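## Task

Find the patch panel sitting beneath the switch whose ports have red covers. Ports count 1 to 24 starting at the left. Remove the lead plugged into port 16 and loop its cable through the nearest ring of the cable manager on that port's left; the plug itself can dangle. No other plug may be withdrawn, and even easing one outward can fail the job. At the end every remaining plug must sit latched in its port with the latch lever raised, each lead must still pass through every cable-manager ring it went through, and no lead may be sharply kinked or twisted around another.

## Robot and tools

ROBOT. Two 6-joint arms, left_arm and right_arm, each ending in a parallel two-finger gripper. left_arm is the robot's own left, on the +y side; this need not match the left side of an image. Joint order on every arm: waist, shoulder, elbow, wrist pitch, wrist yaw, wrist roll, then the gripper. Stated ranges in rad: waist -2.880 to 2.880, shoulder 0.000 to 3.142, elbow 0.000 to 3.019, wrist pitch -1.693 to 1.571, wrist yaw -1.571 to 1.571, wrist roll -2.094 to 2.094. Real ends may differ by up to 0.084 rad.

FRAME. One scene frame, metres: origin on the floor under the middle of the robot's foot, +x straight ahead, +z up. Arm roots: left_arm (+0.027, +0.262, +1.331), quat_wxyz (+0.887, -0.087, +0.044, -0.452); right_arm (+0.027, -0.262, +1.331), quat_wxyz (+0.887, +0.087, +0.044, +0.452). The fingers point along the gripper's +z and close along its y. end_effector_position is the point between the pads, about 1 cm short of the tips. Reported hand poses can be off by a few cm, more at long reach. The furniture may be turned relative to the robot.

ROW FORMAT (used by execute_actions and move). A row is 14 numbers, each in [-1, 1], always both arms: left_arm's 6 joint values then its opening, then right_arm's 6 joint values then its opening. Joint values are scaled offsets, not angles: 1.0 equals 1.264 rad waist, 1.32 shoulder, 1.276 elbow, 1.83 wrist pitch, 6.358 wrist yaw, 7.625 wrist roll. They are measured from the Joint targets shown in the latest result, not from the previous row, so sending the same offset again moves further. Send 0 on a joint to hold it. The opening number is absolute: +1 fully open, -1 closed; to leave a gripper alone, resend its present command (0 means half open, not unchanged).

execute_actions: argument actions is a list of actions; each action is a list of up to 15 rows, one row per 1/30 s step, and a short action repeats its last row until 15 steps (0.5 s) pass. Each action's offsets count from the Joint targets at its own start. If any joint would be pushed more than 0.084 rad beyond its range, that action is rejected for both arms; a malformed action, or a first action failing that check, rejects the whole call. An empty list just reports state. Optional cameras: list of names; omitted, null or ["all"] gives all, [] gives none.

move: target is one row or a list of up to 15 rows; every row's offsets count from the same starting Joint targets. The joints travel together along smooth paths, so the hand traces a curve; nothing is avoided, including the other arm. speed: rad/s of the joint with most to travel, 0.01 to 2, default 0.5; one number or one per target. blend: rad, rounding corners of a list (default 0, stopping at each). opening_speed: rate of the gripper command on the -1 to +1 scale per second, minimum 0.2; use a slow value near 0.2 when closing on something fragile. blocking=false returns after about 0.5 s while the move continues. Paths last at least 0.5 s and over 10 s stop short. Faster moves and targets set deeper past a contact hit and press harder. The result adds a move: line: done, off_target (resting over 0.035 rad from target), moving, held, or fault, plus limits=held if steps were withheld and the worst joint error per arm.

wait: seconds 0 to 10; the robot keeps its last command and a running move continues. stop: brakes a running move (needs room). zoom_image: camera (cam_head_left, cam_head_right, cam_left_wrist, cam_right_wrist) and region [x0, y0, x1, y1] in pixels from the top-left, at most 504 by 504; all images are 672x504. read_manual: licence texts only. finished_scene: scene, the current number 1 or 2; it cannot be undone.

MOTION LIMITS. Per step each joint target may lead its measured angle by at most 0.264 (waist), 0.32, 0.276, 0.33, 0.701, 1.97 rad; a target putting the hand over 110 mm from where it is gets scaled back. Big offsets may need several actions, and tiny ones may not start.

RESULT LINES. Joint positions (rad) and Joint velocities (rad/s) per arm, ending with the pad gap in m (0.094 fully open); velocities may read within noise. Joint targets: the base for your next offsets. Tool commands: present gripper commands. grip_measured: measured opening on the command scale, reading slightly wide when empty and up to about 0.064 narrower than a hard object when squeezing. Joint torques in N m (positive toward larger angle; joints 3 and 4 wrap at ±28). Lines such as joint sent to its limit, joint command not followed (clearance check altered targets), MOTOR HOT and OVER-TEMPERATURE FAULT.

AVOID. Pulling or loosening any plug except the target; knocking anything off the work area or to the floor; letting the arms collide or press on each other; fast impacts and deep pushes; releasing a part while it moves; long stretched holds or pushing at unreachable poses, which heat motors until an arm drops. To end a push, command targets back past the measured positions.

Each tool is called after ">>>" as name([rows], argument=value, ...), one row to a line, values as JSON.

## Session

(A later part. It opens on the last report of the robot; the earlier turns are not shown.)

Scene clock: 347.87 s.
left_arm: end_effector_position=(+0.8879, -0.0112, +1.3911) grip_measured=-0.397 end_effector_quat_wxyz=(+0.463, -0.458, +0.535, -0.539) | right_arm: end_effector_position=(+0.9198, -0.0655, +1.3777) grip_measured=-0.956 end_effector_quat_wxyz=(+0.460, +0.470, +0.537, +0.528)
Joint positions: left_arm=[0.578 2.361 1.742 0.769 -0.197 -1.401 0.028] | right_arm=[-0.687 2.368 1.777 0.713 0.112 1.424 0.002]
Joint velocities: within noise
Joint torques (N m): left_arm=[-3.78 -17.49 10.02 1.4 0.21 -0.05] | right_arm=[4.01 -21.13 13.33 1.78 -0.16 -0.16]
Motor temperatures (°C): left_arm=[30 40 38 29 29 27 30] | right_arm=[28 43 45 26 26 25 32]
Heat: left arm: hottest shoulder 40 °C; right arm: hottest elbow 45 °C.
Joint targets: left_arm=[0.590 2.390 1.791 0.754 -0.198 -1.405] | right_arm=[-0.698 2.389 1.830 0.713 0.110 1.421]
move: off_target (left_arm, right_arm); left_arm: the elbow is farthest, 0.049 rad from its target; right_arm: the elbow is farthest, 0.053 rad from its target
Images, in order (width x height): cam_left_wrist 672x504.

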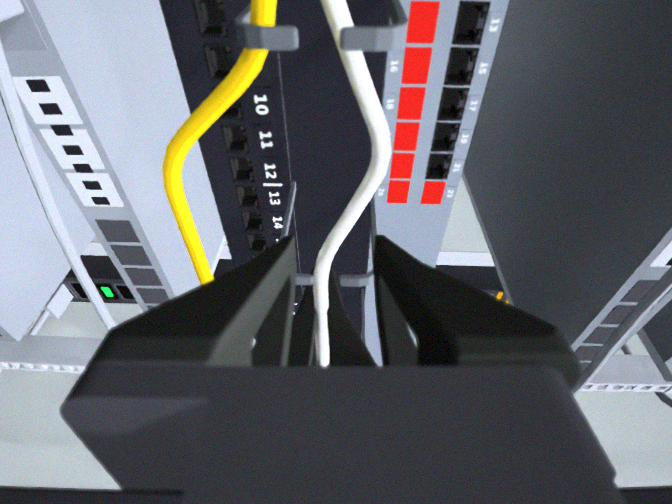

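>>> move(target=[0.0066,0.0284,0.0618,-0.0357,0.0002,0,-0.5,0,0,0,0,0,0,-1], speed=0.15, cameras=["cam_left_wrist"])

>>> zoom_image(camera="cam_left_wrist", region=[270, 180, 420, 365])

Scene clock: 349.13 s.
left_arm: end_effector_position=(+0.9069, -0.0104, +1.3891) grip_measured=-0.497 end_effector_quat_wxyz=(+0.461, -0.462, +0.539, -0.532) | right_arm: end_effector_position=(+0.9202, -0.0655, +1.3781) grip_measured=-0.956 end_effector_quat_wxyz=(+0.460, +0.470, +0.537, +0.529)
Joint positions: left_arm=[0.587 2.394 1.823 0.705 -0.197 -1.401 0.024] | right_arm=[-0.687 2.368 1.779 0.713 0.112 1.424 0.002]
Joint velocities: within noise
Joint torques (N m): left_arm=[-3.37 -17.73 10.06 1.36 0.26 -0.06] | right_arm=[3.78 -21.36 13.18 1.76 -0.15 -0.17]
Motor temperatures (°C): left_arm=[30 40 38 29 29 27 30] | right_arm=[28 43 45 26 26 25 32]
Heat: left arm: hottest shoulder 40 °C; right arm: hottest elbow 45 °C.
Joint targets: left_arm=[0.599 2.428 1.870 0.689 -0.197 -1.405] | right_arm=[-0.698 2.389 1.830 0.713 0.110 1.421]
move: off_target (left_arm, right_arm); left_arm: the elbow is farthest, 0.046 rad from its target; right_arm: the elbow is farthest, 0.051 rad from its target
Images, in order (width x height): cam_left_wrist 672x504.

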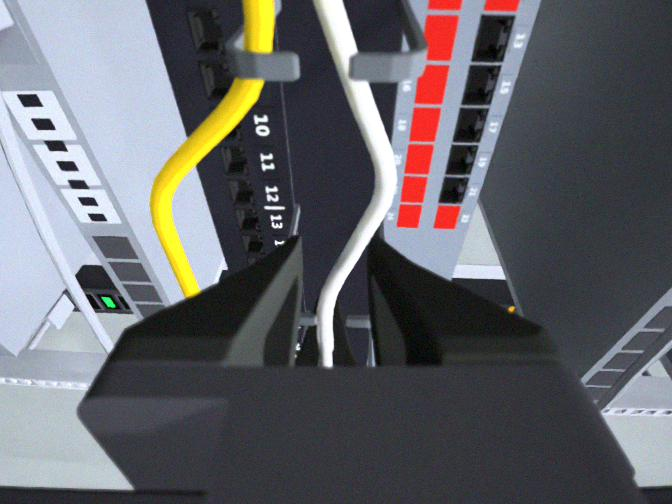

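Scaled by 2.724 from the camera's 672x504 image, which has a finer 960x720 frame.

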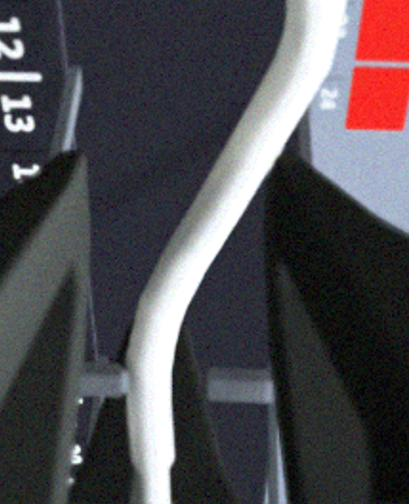

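>>> move(target=[0,0,0,0,0,0,-1,0,0,0,0,0,0,-1], opening_speed=0.3, cameras=["cam_left_wrist","cam_head_left"])

>>> zoom_image(camera="cam_left_wrist", region=[270, 180, 420, 365])

Scene clock: 351.33 s.
left_arm: end_effector_position=(+0.9080, -0.0095, +1.3861) grip_measured=-0.917 end_effector_quat_wxyz=(+0.461, -0.463, +0.540, -0.531) | right_arm: end_effector_position=(+0.9208, -0.0658, +1.3790) grip_measured=-0.956 end_effector_quat_wxyz=(+0.460, +0.470, +0.536, +0.529)
Joint positions: left_arm=[0.589 2.399 1.828 0.701 -0.197 -1.401 0.004] | right_arm=[-0.688 2.369 1.781 0.713 0.112 1.424 0.002]
Joint velocities: within noise
Joint torques (N m): left_arm=[-3.78 -18.08 9.76 1.54 0.27 -0.08] | right_arm=[4.37 -21.19 12.86 1.74 -0.18 -0.15]
Motor temperatures (°C): left_arm=[30 40 38 29 29 27 30] | right_arm=[28 44 45 26 26 25 32]
Heat: left arm: hottest shoulder 40 °C; right arm: hottest elbow 45 °C.
Joint targets: left_arm=[0.599 2.428 1.870 0.689 -0.197 -1.405] | right_arm=[-0.698 2.389 1.830 0.713 0.110 1.421]
move: off_target (left_arm, right_arm); left_arm: the elbow is farthest, 0.042 rad from its target; right_arm: the elbow is farthest, 0.049 rad from its target
Images, in order (width x height): cam_head_left 672x504, cam_left_wrist 672x504.

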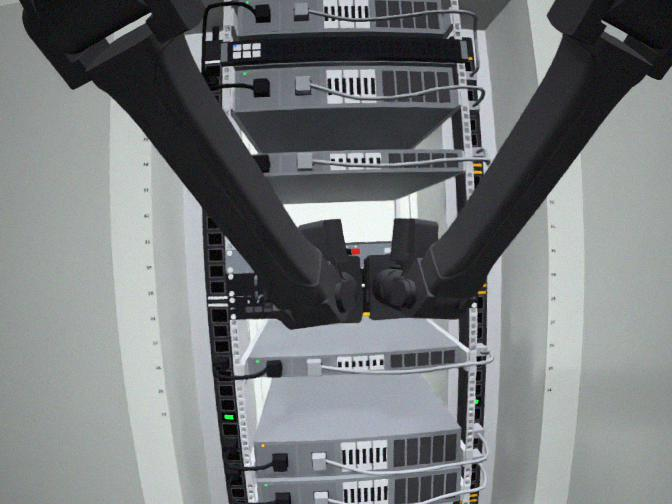

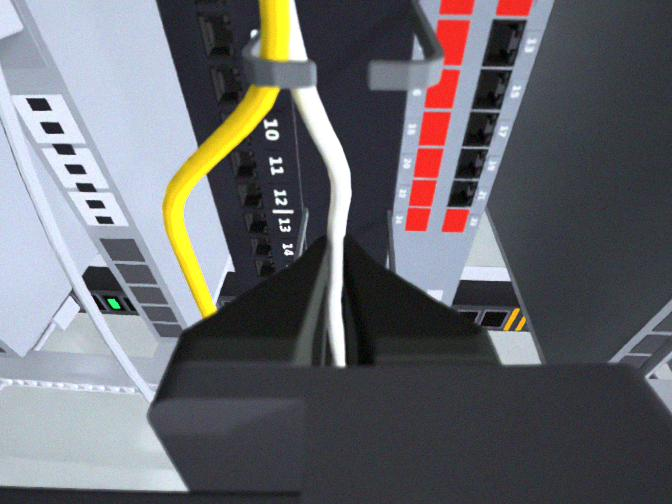

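Scaled by 2.724 from the camera's 672x504 image, which has a finer 960x720 frame.

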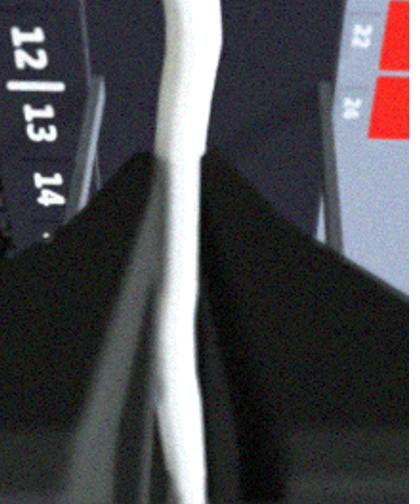

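>>> move(target=[0.002,0.0225,0.0502,-0.0235,0.0005,0,-1,0,0.004,0,0,0,0,-1], speed=0.08, cameras=["cam_left_wrist","cam_right_wrist"])

>>> zoom_image(camera="cam_left_wrist", region=[270, 180, 420, 365])

Scene clock: 352.80 s.
left_arm: end_effector_position=(+0.9158, -0.0147, +1.3773) grip_measured=-0.918 end_effector_quat_wxyz=(+0.455, -0.464, +0.548, -0.526) | right_arm: end_effector_position=(+0.9223, -0.0692, +1.3713) grip_measured=-0.956 end_effector_quat_wxyz=(+0.461, +0.472, +0.537, +0.526)
Joint positions: left_arm=[0.589 2.426 1.874 0.661 -0.192 -1.401 0.004] | right_arm=[-0.693 2.381 1.788 0.713 0.113 1.424 0.002]
Joint velocities: within noise
Joint torques (N m): left_arm=[-3.31 -18.32 11.28 1.26 0.23 -0.04] | right_arm=[4.6 -21.66 12.36 1.77 -0.21 -0.14]
Motor temperatures (°C): left_arm=[30 40 38 29 29 27 30] | right_arm=[28 43 45 26 26 25 32]
Heat: left arm: hottest shoulder 40 °C; right arm: hottest elbow 45 °C.
Joint targets: left_arm=[0.601 2.457 1.934 0.646 -0.193 -1.405] | right_arm=[-0.697 2.395 1.830 0.713 0.110 1.421]
move: off_target (left_arm, right_arm); left_arm: the elbow is farthest, 0.060 rad from its target; right_arm: the elbow is farthest, 0.042 rad from its target
Images, in order (width x height): cam_left_wrist 672x504, cam_right_wrist 672x504.

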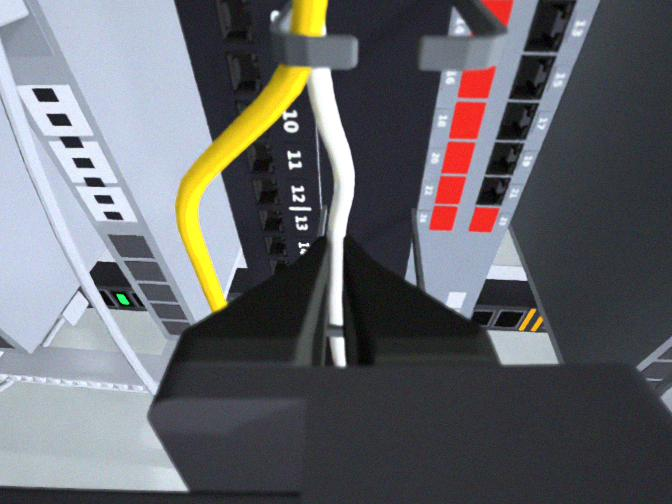

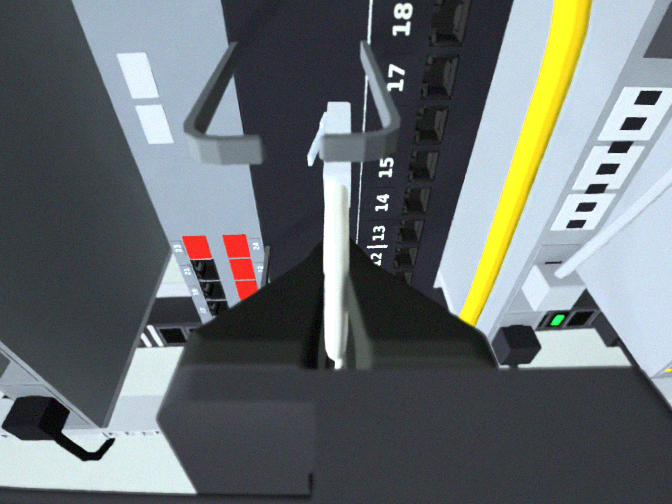

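Scaled by 2.724 from the camera's 672x504 image, which has a finer 960x720 frame.

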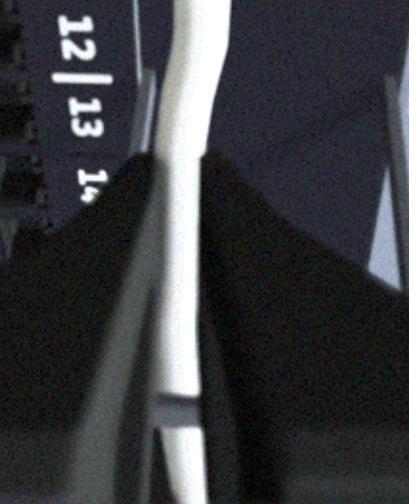

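>>> zoom_image(camera="cam_right_wrist", region=[260, 80, 410, 230])

Scaled by 3.360 from the camera's 672x504 image, which has a finer 960x720 frame.

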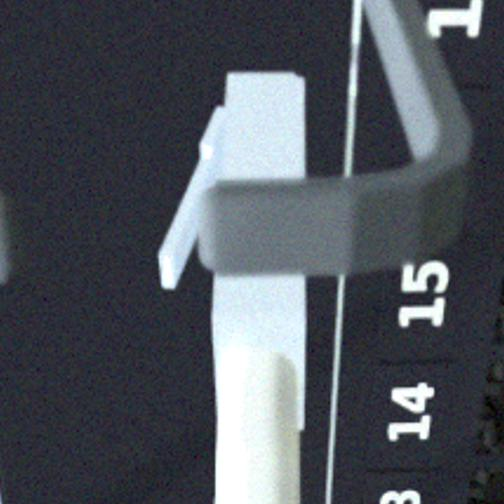

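>>> move(target=[0,0,0,0,0,0,-1,0,0,0,0,0,0,-0.6], opening_speed=0.2, cameras=["cam_left_wrist","cam_right_wrist","cam_head_left"])

>>> zoom_image(camera="cam_left_wrist", region=[270, 180, 420, 365])

>>> zoom_image(camera="cam_right_wrist", region=[260, 100, 410, 370])

Scene clock: 355.90 s.
left_arm: end_effector_position=(+0.9175, -0.0153, +1.3780) grip_measured=-0.918 end_effector_quat_wxyz=(+0.456, -0.464, +0.548, -0.527) | right_arm: end_effector_position=(+0.9223, -0.0691, +1.3713) grip_measured=-0.603 end_effector_quat_wxyz=(+0.461, +0.472, +0.537, +0.526)
Joint positions: left_arm=[0.589 2.43 1.883 0.658 -0.192 -1.401 0.004] | right_arm=[-0.693 2.381 1.788 0.713 0.112 1.424 0.019]
Joint velocities: within noise
Joint torques (N m): left_arm=[-4.37 -18.43 10.59 1.5 0.14 -0.06] | right_arm=[4.54 -21.71 12.27 1.69 -0.17 -0.15]
Motor temperatures (°C): left_arm=[30 40 39 29 29 27 30] | right_arm=[28 43 45 26 26 25 32]
Heat: left arm: hottest shoulder 40 °C; right arm: hottest elbow 45 °C.
Joint targets: left_arm=[0.601 2.457 1.934 0.646 -0.193 -1.405] | right_arm=[-0.697 2.395 1.830 0.713 0.110 1.421]
move: off_target (left_arm, right_arm); left_arm: the elbow is farthest, 0.051 rad from its target; right_arm: the elbow is farthest, 0.042 rad from its target
Images, in order (width x height): cam_head_left 672x504, cam_left_wrist 672x504, cam_right_wrist 672x504.

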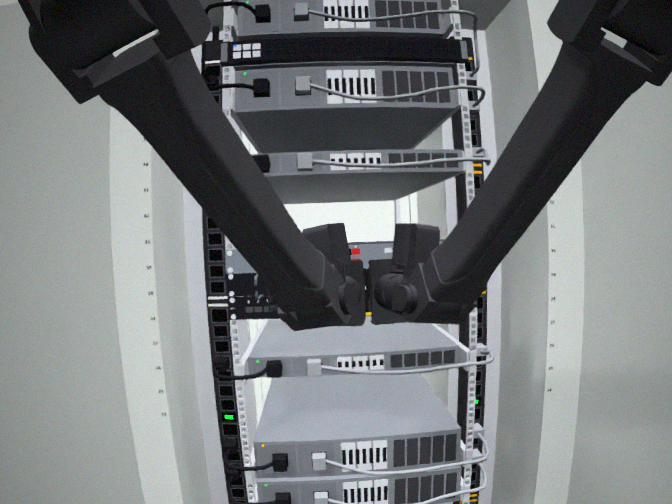

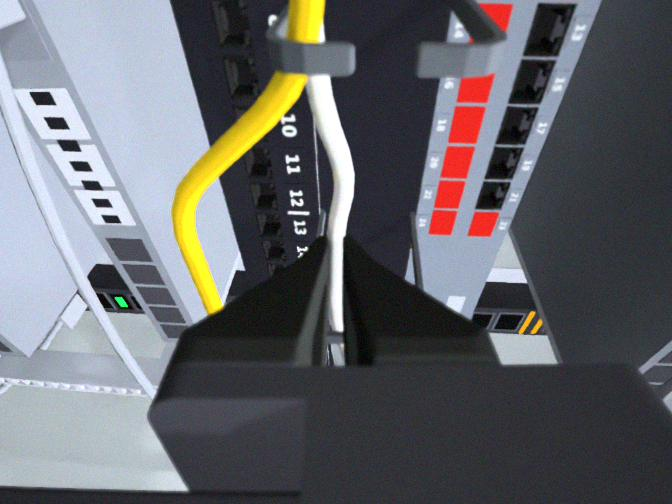

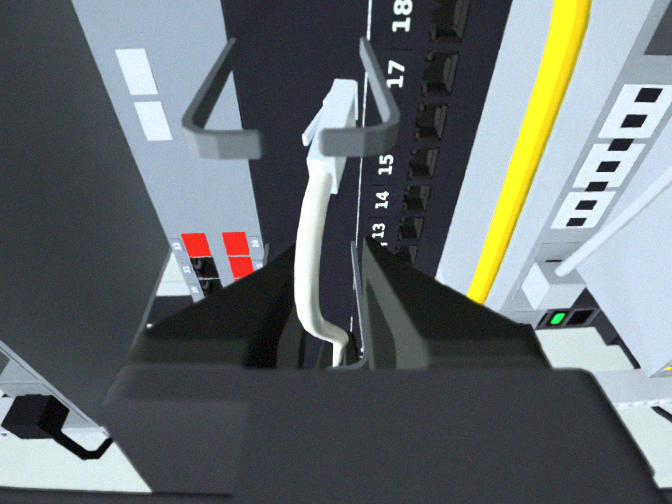

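Scaled by 2.724 from the camera's 672x504 image, which has a finer 960x720 frame.

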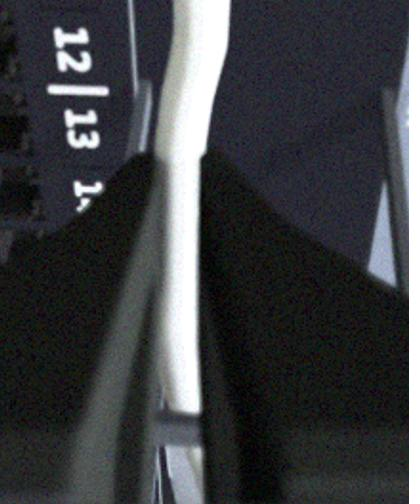

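Scaled by 1.867 from the camera's 672x504 image, which has a finer 960x720 frame.

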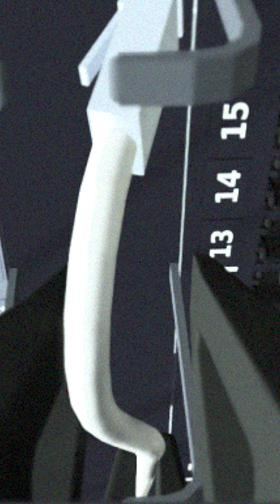

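>>> move(target=[0,0,0,0,0,0,-0.6,0,0,0,0,0,0,-0.6], opening_speed=0.2, cameras=["cam_left_wrist","cam_right_wrist"])

>>> zoom_image(camera="cam_left_wrist", region=[270, 180, 420, 365])

>>> zoom_image(camera="cam_right_wrist", region=[260, 50, 410, 370])

Scene clock: 358.50 s.
left_arm: end_effector_position=(+0.9184, -0.0153, +1.3800) grip_measured=-0.604 end_effector_quat_wxyz=(+0.456, -0.463, +0.546, -0.528) | right_arm: end_effector_position=(+0.9220, -0.0688, +1.3693) grip_measured=-0.602 end_effector_quat_wxyz=(+0.460, +0.473, +0.538, +0.525)
Joint positions: left_arm=[0.589 2.43 1.886 0.658 -0.192 -1.401 0.019] | right_arm=[-0.693 2.383 1.788 0.713 0.112 1.424 0.019]
Joint velocities: within noise
Joint torques (N m): left_arm=[-3.72 -18.61 10.41 1.52 0.19 -0.03] | right_arm=[4.31 -21.95 12.3 1.74 -0.19 -0.16]
Motor temperatures (°C): left_arm=[30 40 39 29 29 27 30] | right_arm=[28 43 45 26 26 25 32]
Heat: left arm: hottest shoulder 40 °C; right arm: hottest elbow 45 °C.
Joint targets: left_arm=[0.601 2.457 1.934 0.646 -0.193 -1.405] | right_arm=[-0.697 2.394 1.830 0.713 0.110 1.421]
move: off_target (left_arm, right_arm); left_arm: the elbow is farthest, 0.048 rad from its target; right_arm: the elbow is farthest, 0.042 rad from its target
Images, in order (width x height): cam_left_wrist 672x504, cam_right_wrist 672x504.

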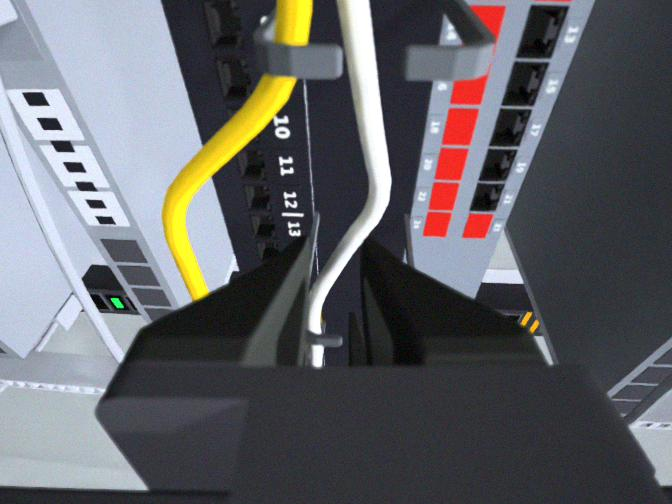

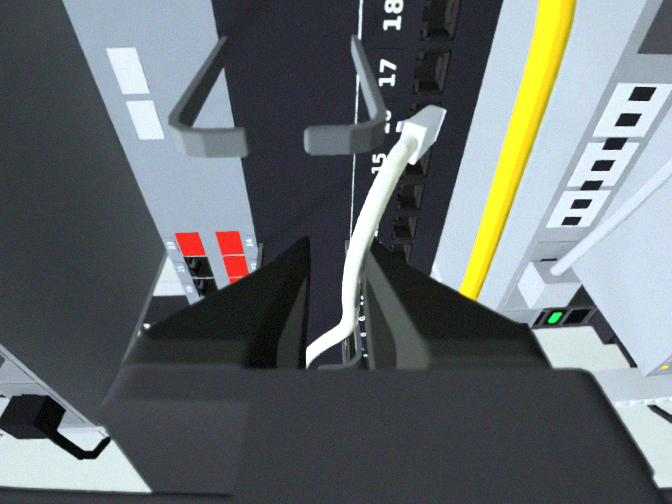

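Scaled by 2.724 from the camera's 672x504 image, which has a finer 960x720 frame.

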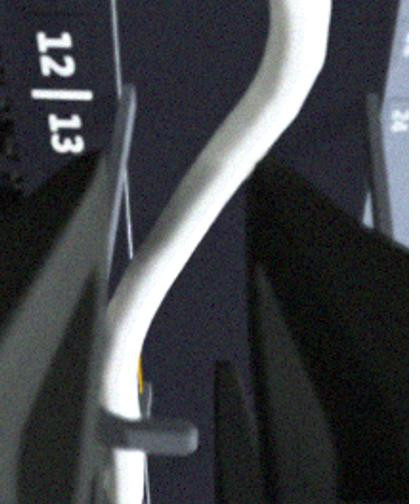

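Scaled by 1.575 from the camera's 672x504 image, which has a finer 960x720 frame.

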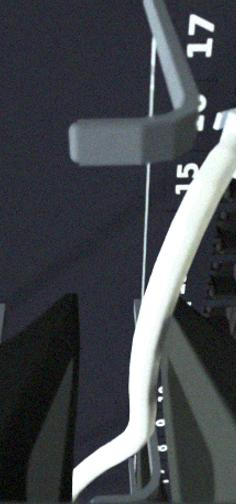

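>>> move(target=[0,0,0,0,0,0,-0.6,0.0142,-0.1318,-0.2422,0.0852,0,0,-0.6], speed=0.15, cameras=["cam_left_wrist","cam_right_wrist","cam_head_left"])

>>> zoom_image(camera="cam_left_wrist", region=[270, 180, 420, 365])

>>> zoom_image(camera="cam_right_wrist", region=[200, 100, 450, 370])

Scene clock: 361.67 s.
left_arm: end_effector_position=(+0.9189, -0.0152, +1.3810) grip_measured=-0.603 end_effector_quat_wxyz=(+0.457, -0.463, +0.546, -0.528) | right_arm: end_effector_position=(+0.8621, -0.0839, +1.3729) grip_measured=-0.602 end_effector_quat_wxyz=(+0.459, +0.473, +0.539, +0.525)
Joint positions: left_arm=[0.589 2.43 1.888 0.658 -0.192 -1.401 0.019] | right_arm=[-0.693 2.257 1.522 0.849 0.111 1.424 0.019]
Joint velocities: within noise
Joint torques (N m): left_arm=[-3.19 -18.78 10.19 1.62 0.15 -0.07] | right_arm=[5.77 -24 7.58 2.62 -0.12 -0.16]
Motor temperatures (°C): left_arm=[30 39 39 29 29 27 30] | right_arm=[28 43 44 26 26 25 31]
Heat: left arm: hottest shoulder 39 °C; right arm: hottest elbow 44 °C.
Joint targets: left_arm=[0.601 2.457 1.934 0.646 -0.193 -1.405] | right_arm=[-0.679 2.221 1.521 0.869 0.110 1.421]
move: off_target (left_arm, right_arm); left_arm: the elbow is farthest, 0.046 rad from its target; right_arm: the shoulder is farthest, 0.037 rad from its target
Images, in order (width x height): cam_head_left 672x504, cam_left_wrist 672x504, cam_right_wrist 672x504.

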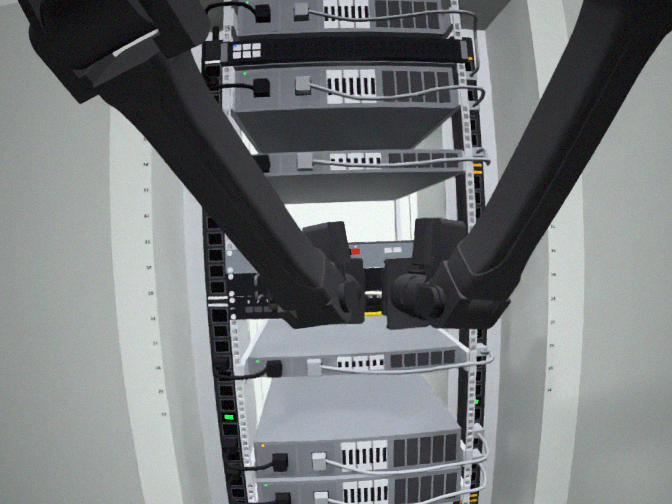

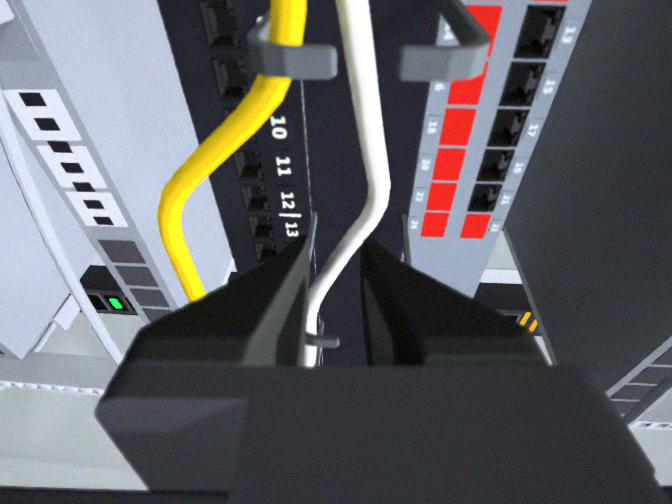

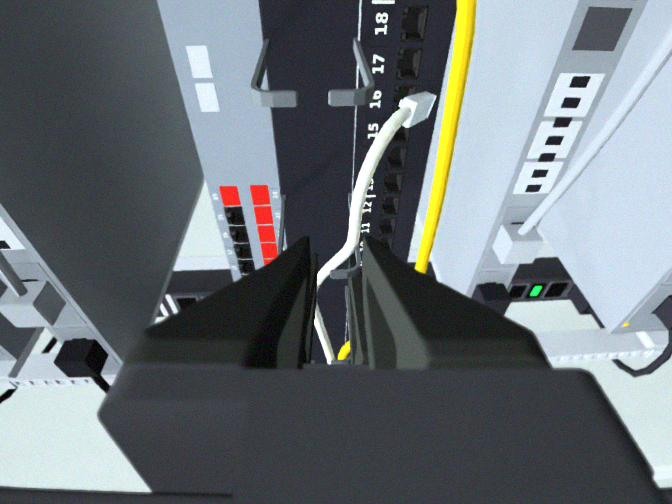

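Scaled by 2.724 from the camera's 672x504 image, which has a finer 960x720 frame.

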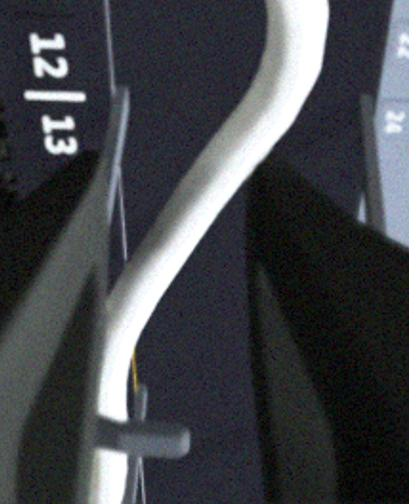

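Scaled by 1.867 from the camera's 672x504 image, which has a finer 960x720 frame.

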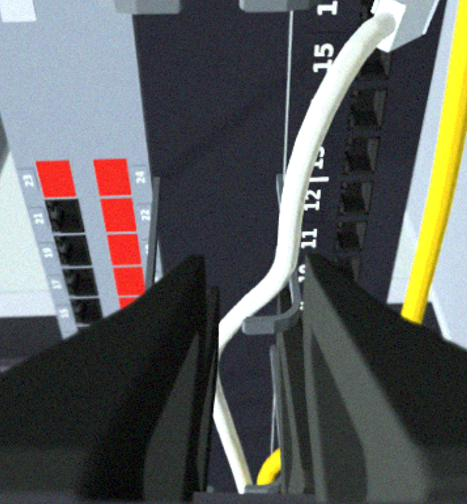

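>>> move([
  [0,0,0,0,0,0,-0.35,0,0,0,0,0,0,-0.6],
  [-0.0253,-0.1023,-0.2563,0.1426,-0.0011,0,-0.35,0,0,0,0,0,0,-0.6],
], speed=0.15, opening_speed=0.4, cameras=["cam_left_wrist","cam_right_wrist","cam_head_left"])

>>> zoom_image(camera="cam_left_wrist", region=[200, 0, 420, 220])

>>> zoom_image(camera="cam_left_wrist", region=[220, 180, 420, 365])

>>> zoom_image(camera="cam_right_wrist", region=[200, 100, 450, 370])

Scene clock: 365.97 s.
left_arm: end_effector_position=(+0.8564, -0.0030, +1.3754) grip_measured=-0.353 end_effector_quat_wxyz=(+0.465, -0.456, +0.530, -0.543) | right_arm: end_effector_position=(+0.8616, -0.0839, +1.3723) grip_measured=-0.602 end_effector_quat_wxyz=(+0.459, +0.473, +0.539, +0.524)
Joint positions: left_arm=[0.578 2.336 1.614 0.885 -0.197 -1.401 0.03] | right_arm=[-0.693 2.257 1.521 0.849 0.111 1.424 0.019]
Joint velocities: within noise
Joint torques (N m): left_arm=[-4.89 -20.37 5.64 2.76 0.05 -0.07] | right_arm=[5.89 -23.88 7.68 2.54 -0.12 -0.17]
Motor temperatures (°C): left_arm=[30 39 39 29 29 27 30] | right_arm=[28 44 44 26 26 25 31]
Heat: left arm: hottest shoulder 39 °C; right arm: hottest shoulder 44 °C.
Joint targets: left_arm=[0.569 2.322 1.607 0.907 -0.201 -1.405] | right_arm=[-0.679 2.221 1.521 0.869 0.110 1.421]
move: off_target (right_arm); right_arm: the shoulder is farthest, 0.036 rad from its target
Images, in order (width x height): cam_head_left 672x504, cam_left_wrist 672x504, cam_right_wrist 672x504.

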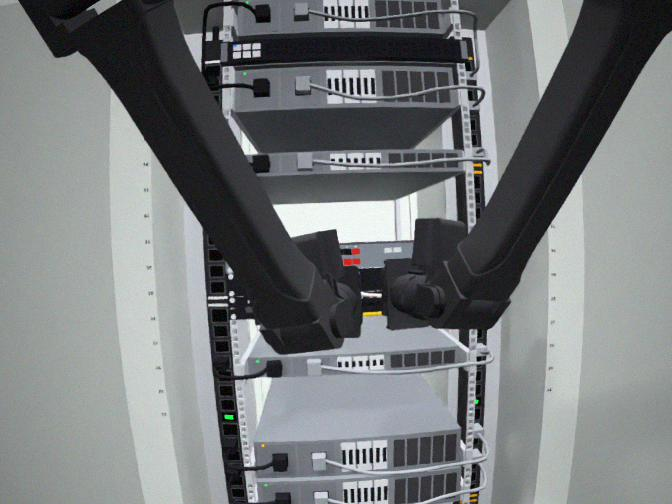

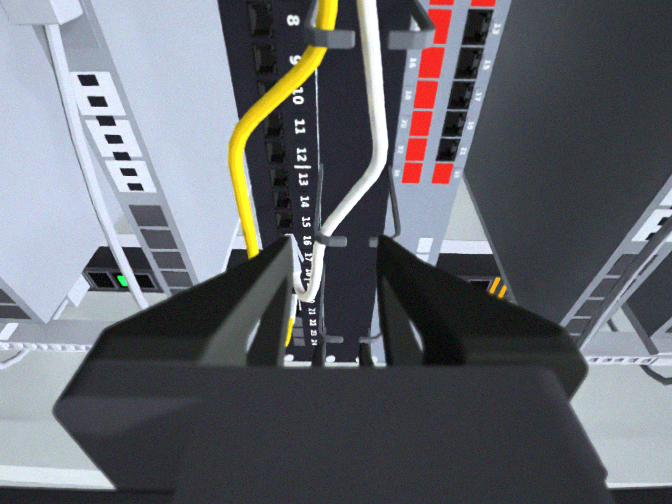

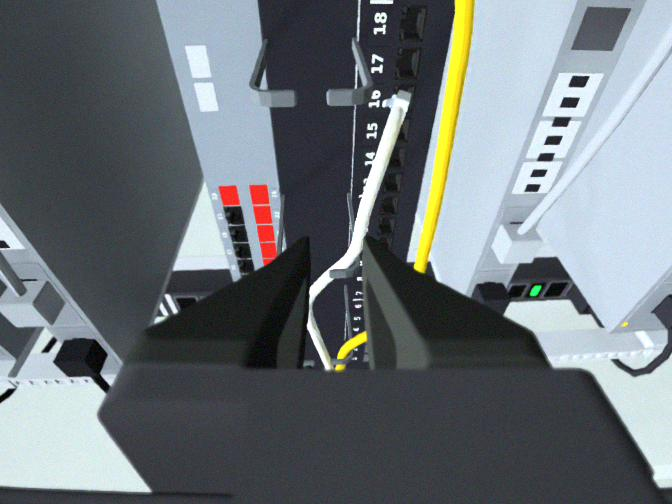

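Scaled by 2.291 from the camera's 672x504 image, which has a finer 960x720 frame.

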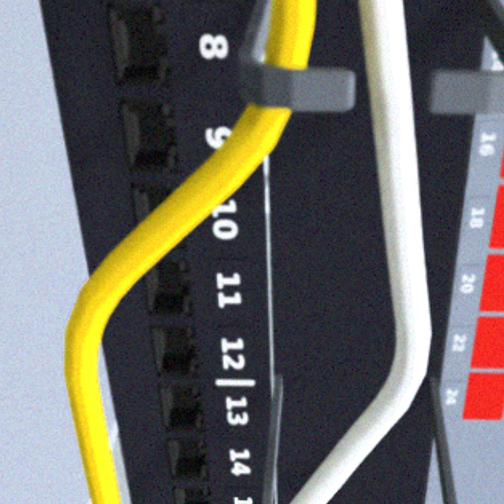

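Scaled by 2.520 from the camera's 672x504 image, which has a finer 960x720 frame.

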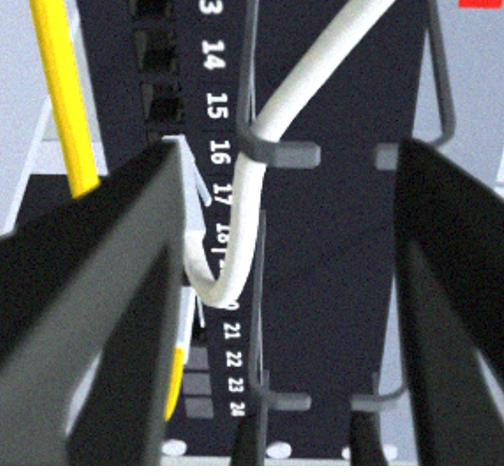

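Scaled by 1.867 from the camera's 672x504 image, which has a finer 960x720 frame.

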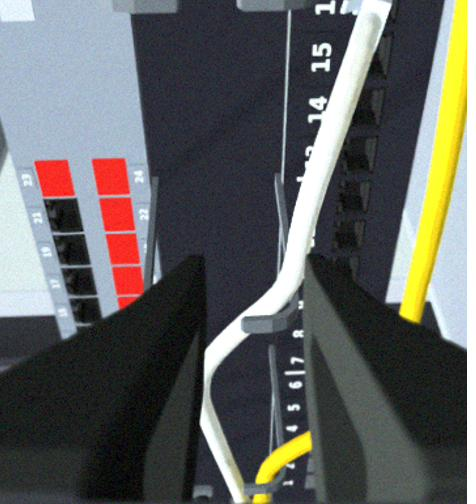

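>>> move([
  [-0.0,-0.062,-0.141,0.055,0,0,-0.35,0,-0.057,-0.129,0.046,0,0,-0.6],
  [0.06,-0.140,-0.3,0.11,0,0,-0.35,-0.06,-0.125,-0.27,0.093,0,0,-0.6],
], speed=0.4, blend=0.1)

>>> zoom_image(camera="cam_head_left", region=[280, 240, 440, 330])

>>> zoom_image(camera="cam_head_right", region=[220, 240, 380, 330])

Scene clock: 368.37 s.
left_arm: end_effector_position=(+0.7762, +0.0826, +1.3832) grip_measured=-0.353 end_effector_quat_wxyz=(+0.485, -0.472, +0.517, -0.524) | right_arm: end_effector_position=(+0.7783, -0.1478, +1.3781) grip_measured=-0.602 end_effector_quat_wxyz=(+0.472, +0.488, +0.531, +0.507)
Joint positions: left_arm=[0.644 2.148 1.232 1.087 -0.198 -1.401 0.03] | right_arm=[-0.748 2.088 1.178 1.019 0.111 1.424 0.019]
Joint velocities: within noise
Joint torques (N m): left_arm=[-3.19 -16.67 4.23 2.84 0.12 -0.05] | right_arm=[3.25 -20.95 6.12 2.62 -0.12 -0.15]
Motor temperatures (°C): left_arm=[30 40 39 29 29 27 30] | right_arm=[28 44 44 26 26 25 31]
Heat: left arm: hottest shoulder 40 °C; right arm: hottest shoulder 44 °C.
Joint targets: left_arm=[0.645 2.137 1.224 1.108 -0.200 -1.405] | right_arm=[-0.755 2.056 1.176 1.039 0.110 1.421]
move: done; blend cut to 0.09 rad at target 1

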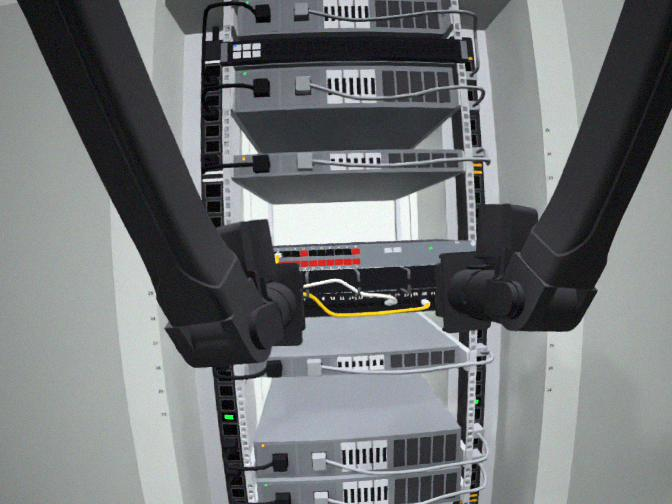

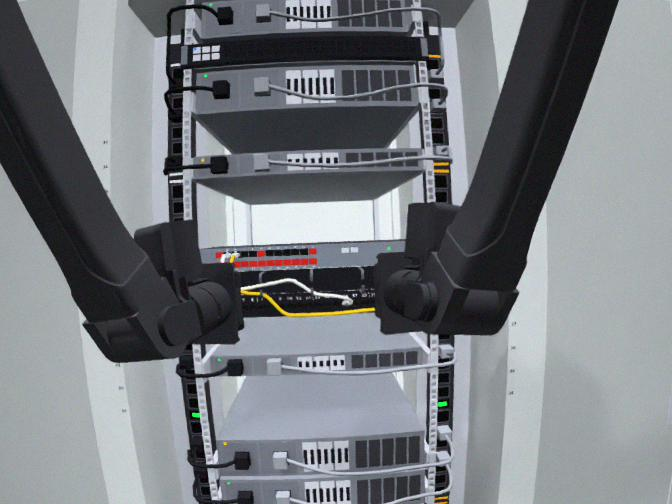

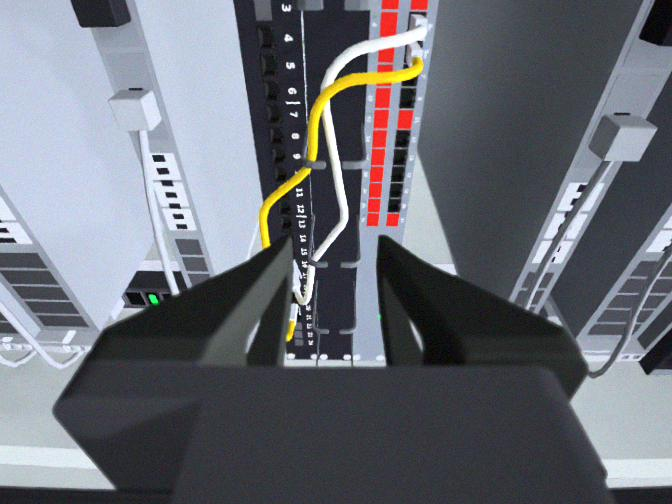

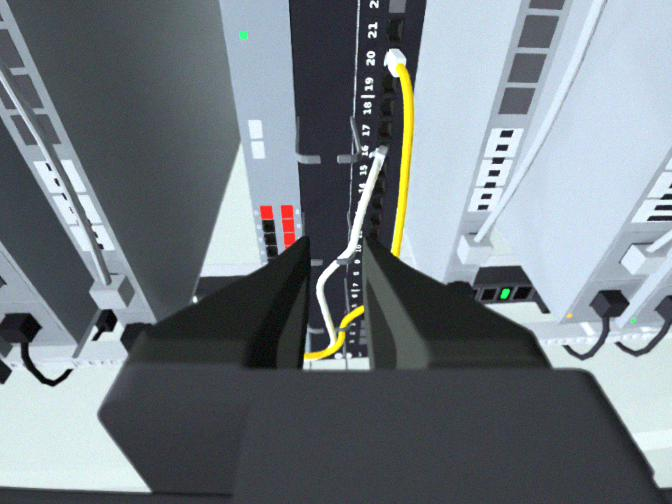

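Scaled by 3.150 from the camera's 672x504 image, which has a finer 960x720 frame.

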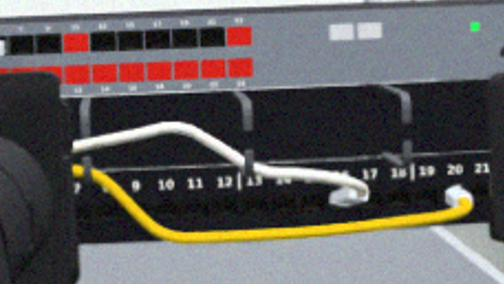

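Scaled by 3.150 from the camera's 672x504 image, which has a finer 960x720 frame.

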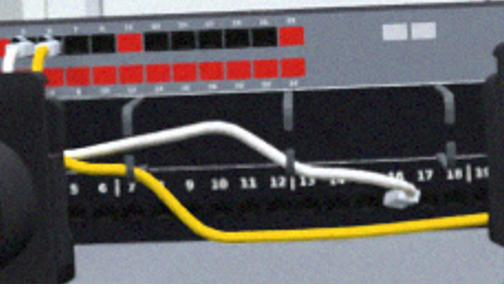

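>>> zoom_image(camera="cam_left_wrist", region=[240, 0, 440, 220])

>>> zoom_image(camera="cam_left_wrist", region=[260, 210, 380, 365])

>>> zoom_image(camera="cam_right_wrist", region=[280, 20, 430, 200])

>>> zoom_image(camera="cam_right_wrist", region=[290, 220, 390, 370])

Scaled by 2.291 from the camera's 672x504 image, which has a finer 960x720 frame.

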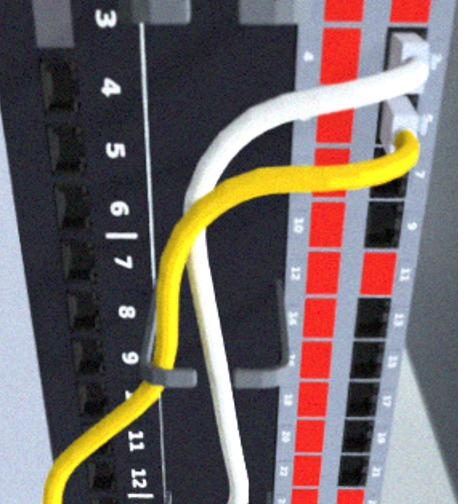

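Scaled by 3.252 from the camera's 672x504 image, which has a finer 960x720 frame.

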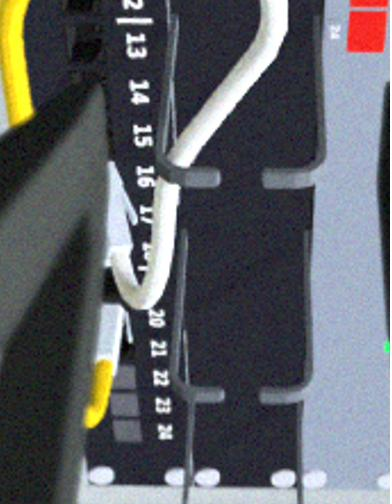

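Scaled by 2.800 from the camera's 672x504 image, which has a finer 960x720 frame.

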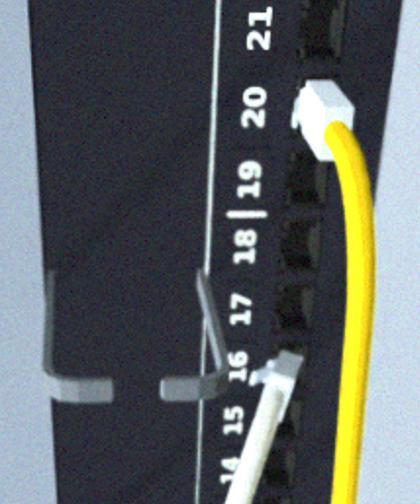

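Scaled by 3.360 from the camera's 672x504 image, which has a finer 960x720 frame.

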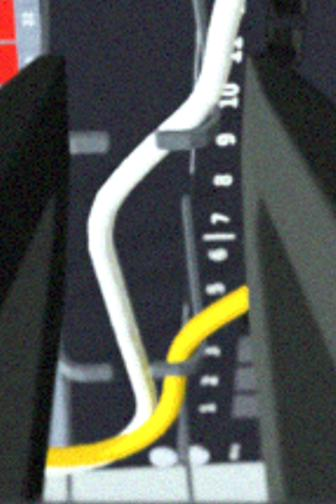

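>>> move(target=[0.11,0.0856,0.275,-0.2066,0.114,0,-0.9,0,0,0,0,0,0,-0.6], speed=0.4, opening_speed=1, cameras=["cam_left_wrist","cam_head_left"])

>>> zoom_image(camera="cam_left_wrist", region=[200, 0, 460, 260])

Scene clock: 372.73 s.
left_arm: end_effector_position=(+0.8412, +0.0529, +1.3895) grip_measured=-0.897 end_effector_quat_wxyz=(+0.306, -0.300, +0.640, -0.637) | right_arm: end_effector_position=(+0.7781, -0.1479, +1.3781) grip_measured=-0.602 end_effector_quat_wxyz=(+0.472, +0.488, +0.531, +0.507)
Joint positions: left_arm=[0.776 2.219 1.532 0.745 0.521 -1.401 0.005] | right_arm=[-0.748 2.088 1.177 1.02 0.111 1.424 0.019]
Joint velocities: within noise
Joint torques (N m): left_arm=[-2.2 -16.09 8.99 1.42 0.39 -0.04] | right_arm=[3.25 -20.78 6.23 2.56 -0.11 -0.15]
Motor temperatures (°C): left_arm=[30 40 38 29 29 27 30] | right_arm=[28 44 43 26 26 25 31]
Heat: left arm: hottest shoulder 40 °C; right arm: hottest shoulder 44 °C.
Joint targets: left_arm=[0.784 2.251 1.575 0.730 0.525 -1.405] | right_arm=[-0.755 2.056 1.176 1.039 0.110 1.421]
move: off_target (left_arm); left_arm: the elbow is farthest, 0.043 rad from its target
Images, in order (width x height): cam_head_left 672x504, cam_left_wrist 672x504.

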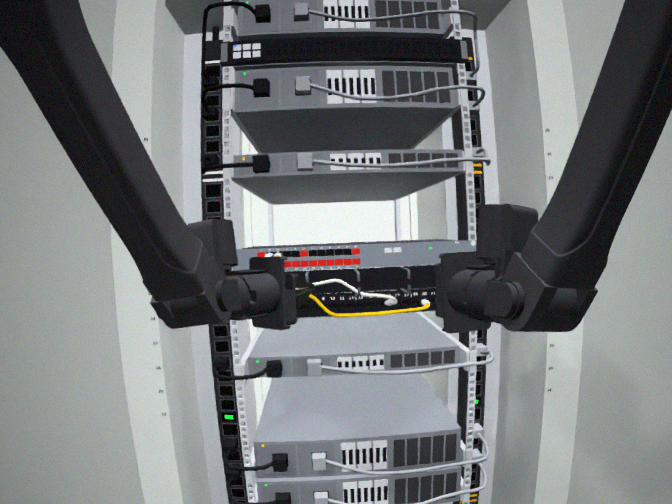

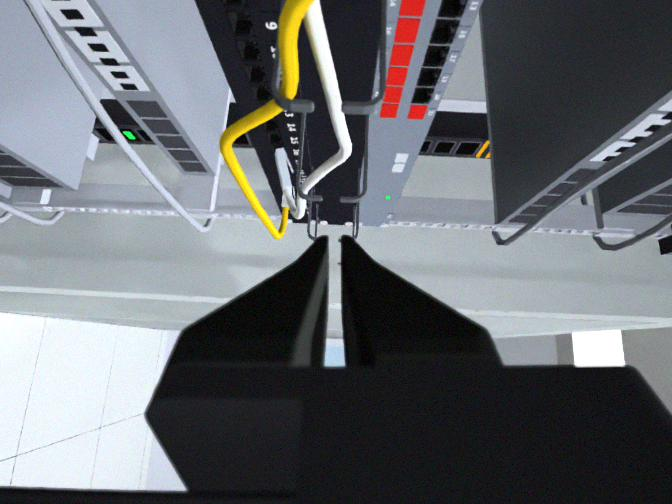

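Scaled by 1.938 from the camera's 672x504 image, which has a finer 960x720 frame.

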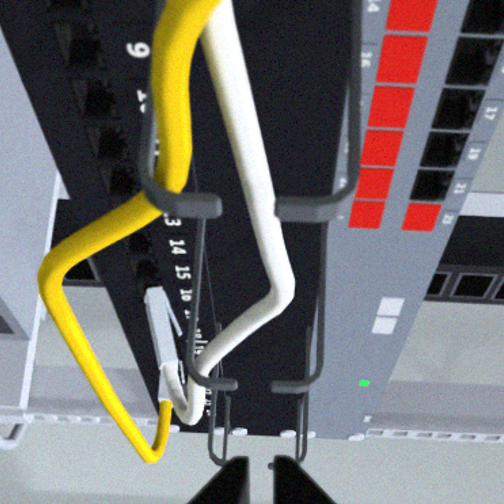

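>>> zoom_image(camera="cam_head_left", region=[350, 265, 440, 325])

>>> zoom_image(camera="cam_left_wrist", region=[250, 130, 350, 250])

Scaled by 5.600 from the camera's 672x504 image, which has a finer 960x720 frame.

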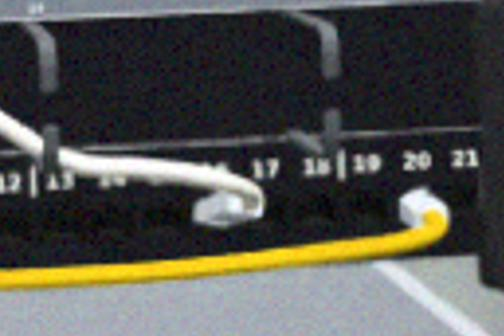

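Scaled by 4.200 from the camera's 672x504 image, which has a finer 960x720 frame.

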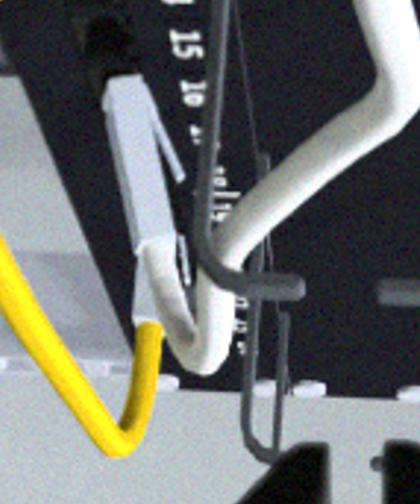

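>>> move(target=[0,0,0,0,0,0,-0.9,-0.0767,0.1227,0.2774,-0.1087,-0.0517,0,-0.9], speed=0.4, opening_speed=1, cameras=["cam_right_wrist"])

>>> zoom_image(camera="cam_right_wrist", region=[300, 60, 500, 260])

Scene clock: 376.37 s.
left_arm: end_effector_position=(+0.8412, +0.0529, +1.3892) grip_measured=-0.897 end_effector_quat_wxyz=(+0.306, -0.300, +0.640, -0.637) | right_arm: end_effector_position=(+0.8629, -0.1521, +1.3807) grip_measured=-0.898 end_effector_quat_wxyz=(+0.419, +0.413, +0.575, +0.569)
Joint positions: left_arm=[0.776 2.22 1.532 0.745 0.521 -1.401 0.005] | right_arm=[-0.838 2.209 1.479 0.846 -0.216 1.424 0.005]
Joint velocities: within noise
Joint torques (N m): left_arm=[-2.32 -16.15 9.11 1.36 0.41 -0.05] | right_arm=[2.78 -19.9 12.08 1.57 -0.2 -0.16]
Motor temperatures (°C): left_arm=[30 39 39 29 29 27 30] | right_arm=[28 44 43 26 26 25 31]
Heat: left arm: hottest shoulder 39 °C; right arm: hottest shoulder 44 °C.
Joint targets: left_arm=[0.784 2.250 1.575 0.730 0.524 -1.405] | right_arm=[-0.852 2.217 1.530 0.840 -0.219 1.421]
move: off_target (left_arm, right_arm); left_arm: the elbow is farthest, 0.043 rad from its target; right_arm: the elbow is farthest, 0.051 rad from its target
Images, in order (width x height): cam_right_wrist 672x504.

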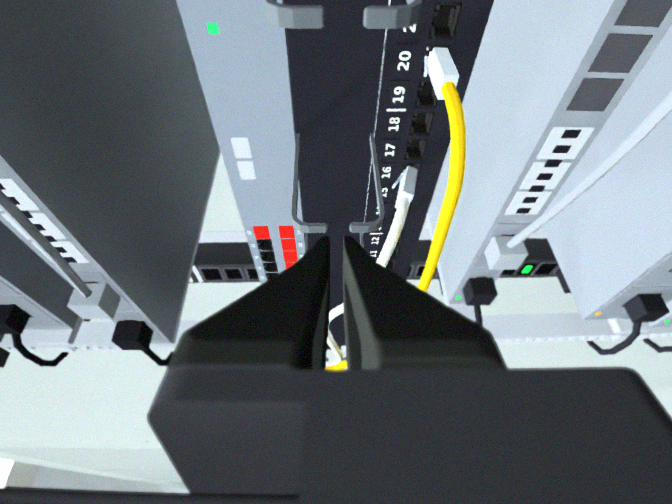

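Scaled by 2.520 from the camera's 672x504 image, which has a finer 960x720 frame.

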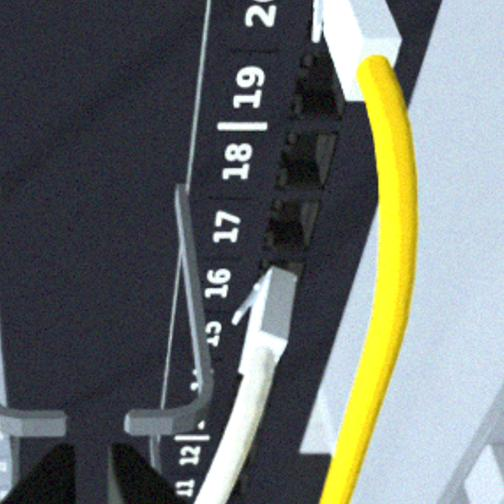

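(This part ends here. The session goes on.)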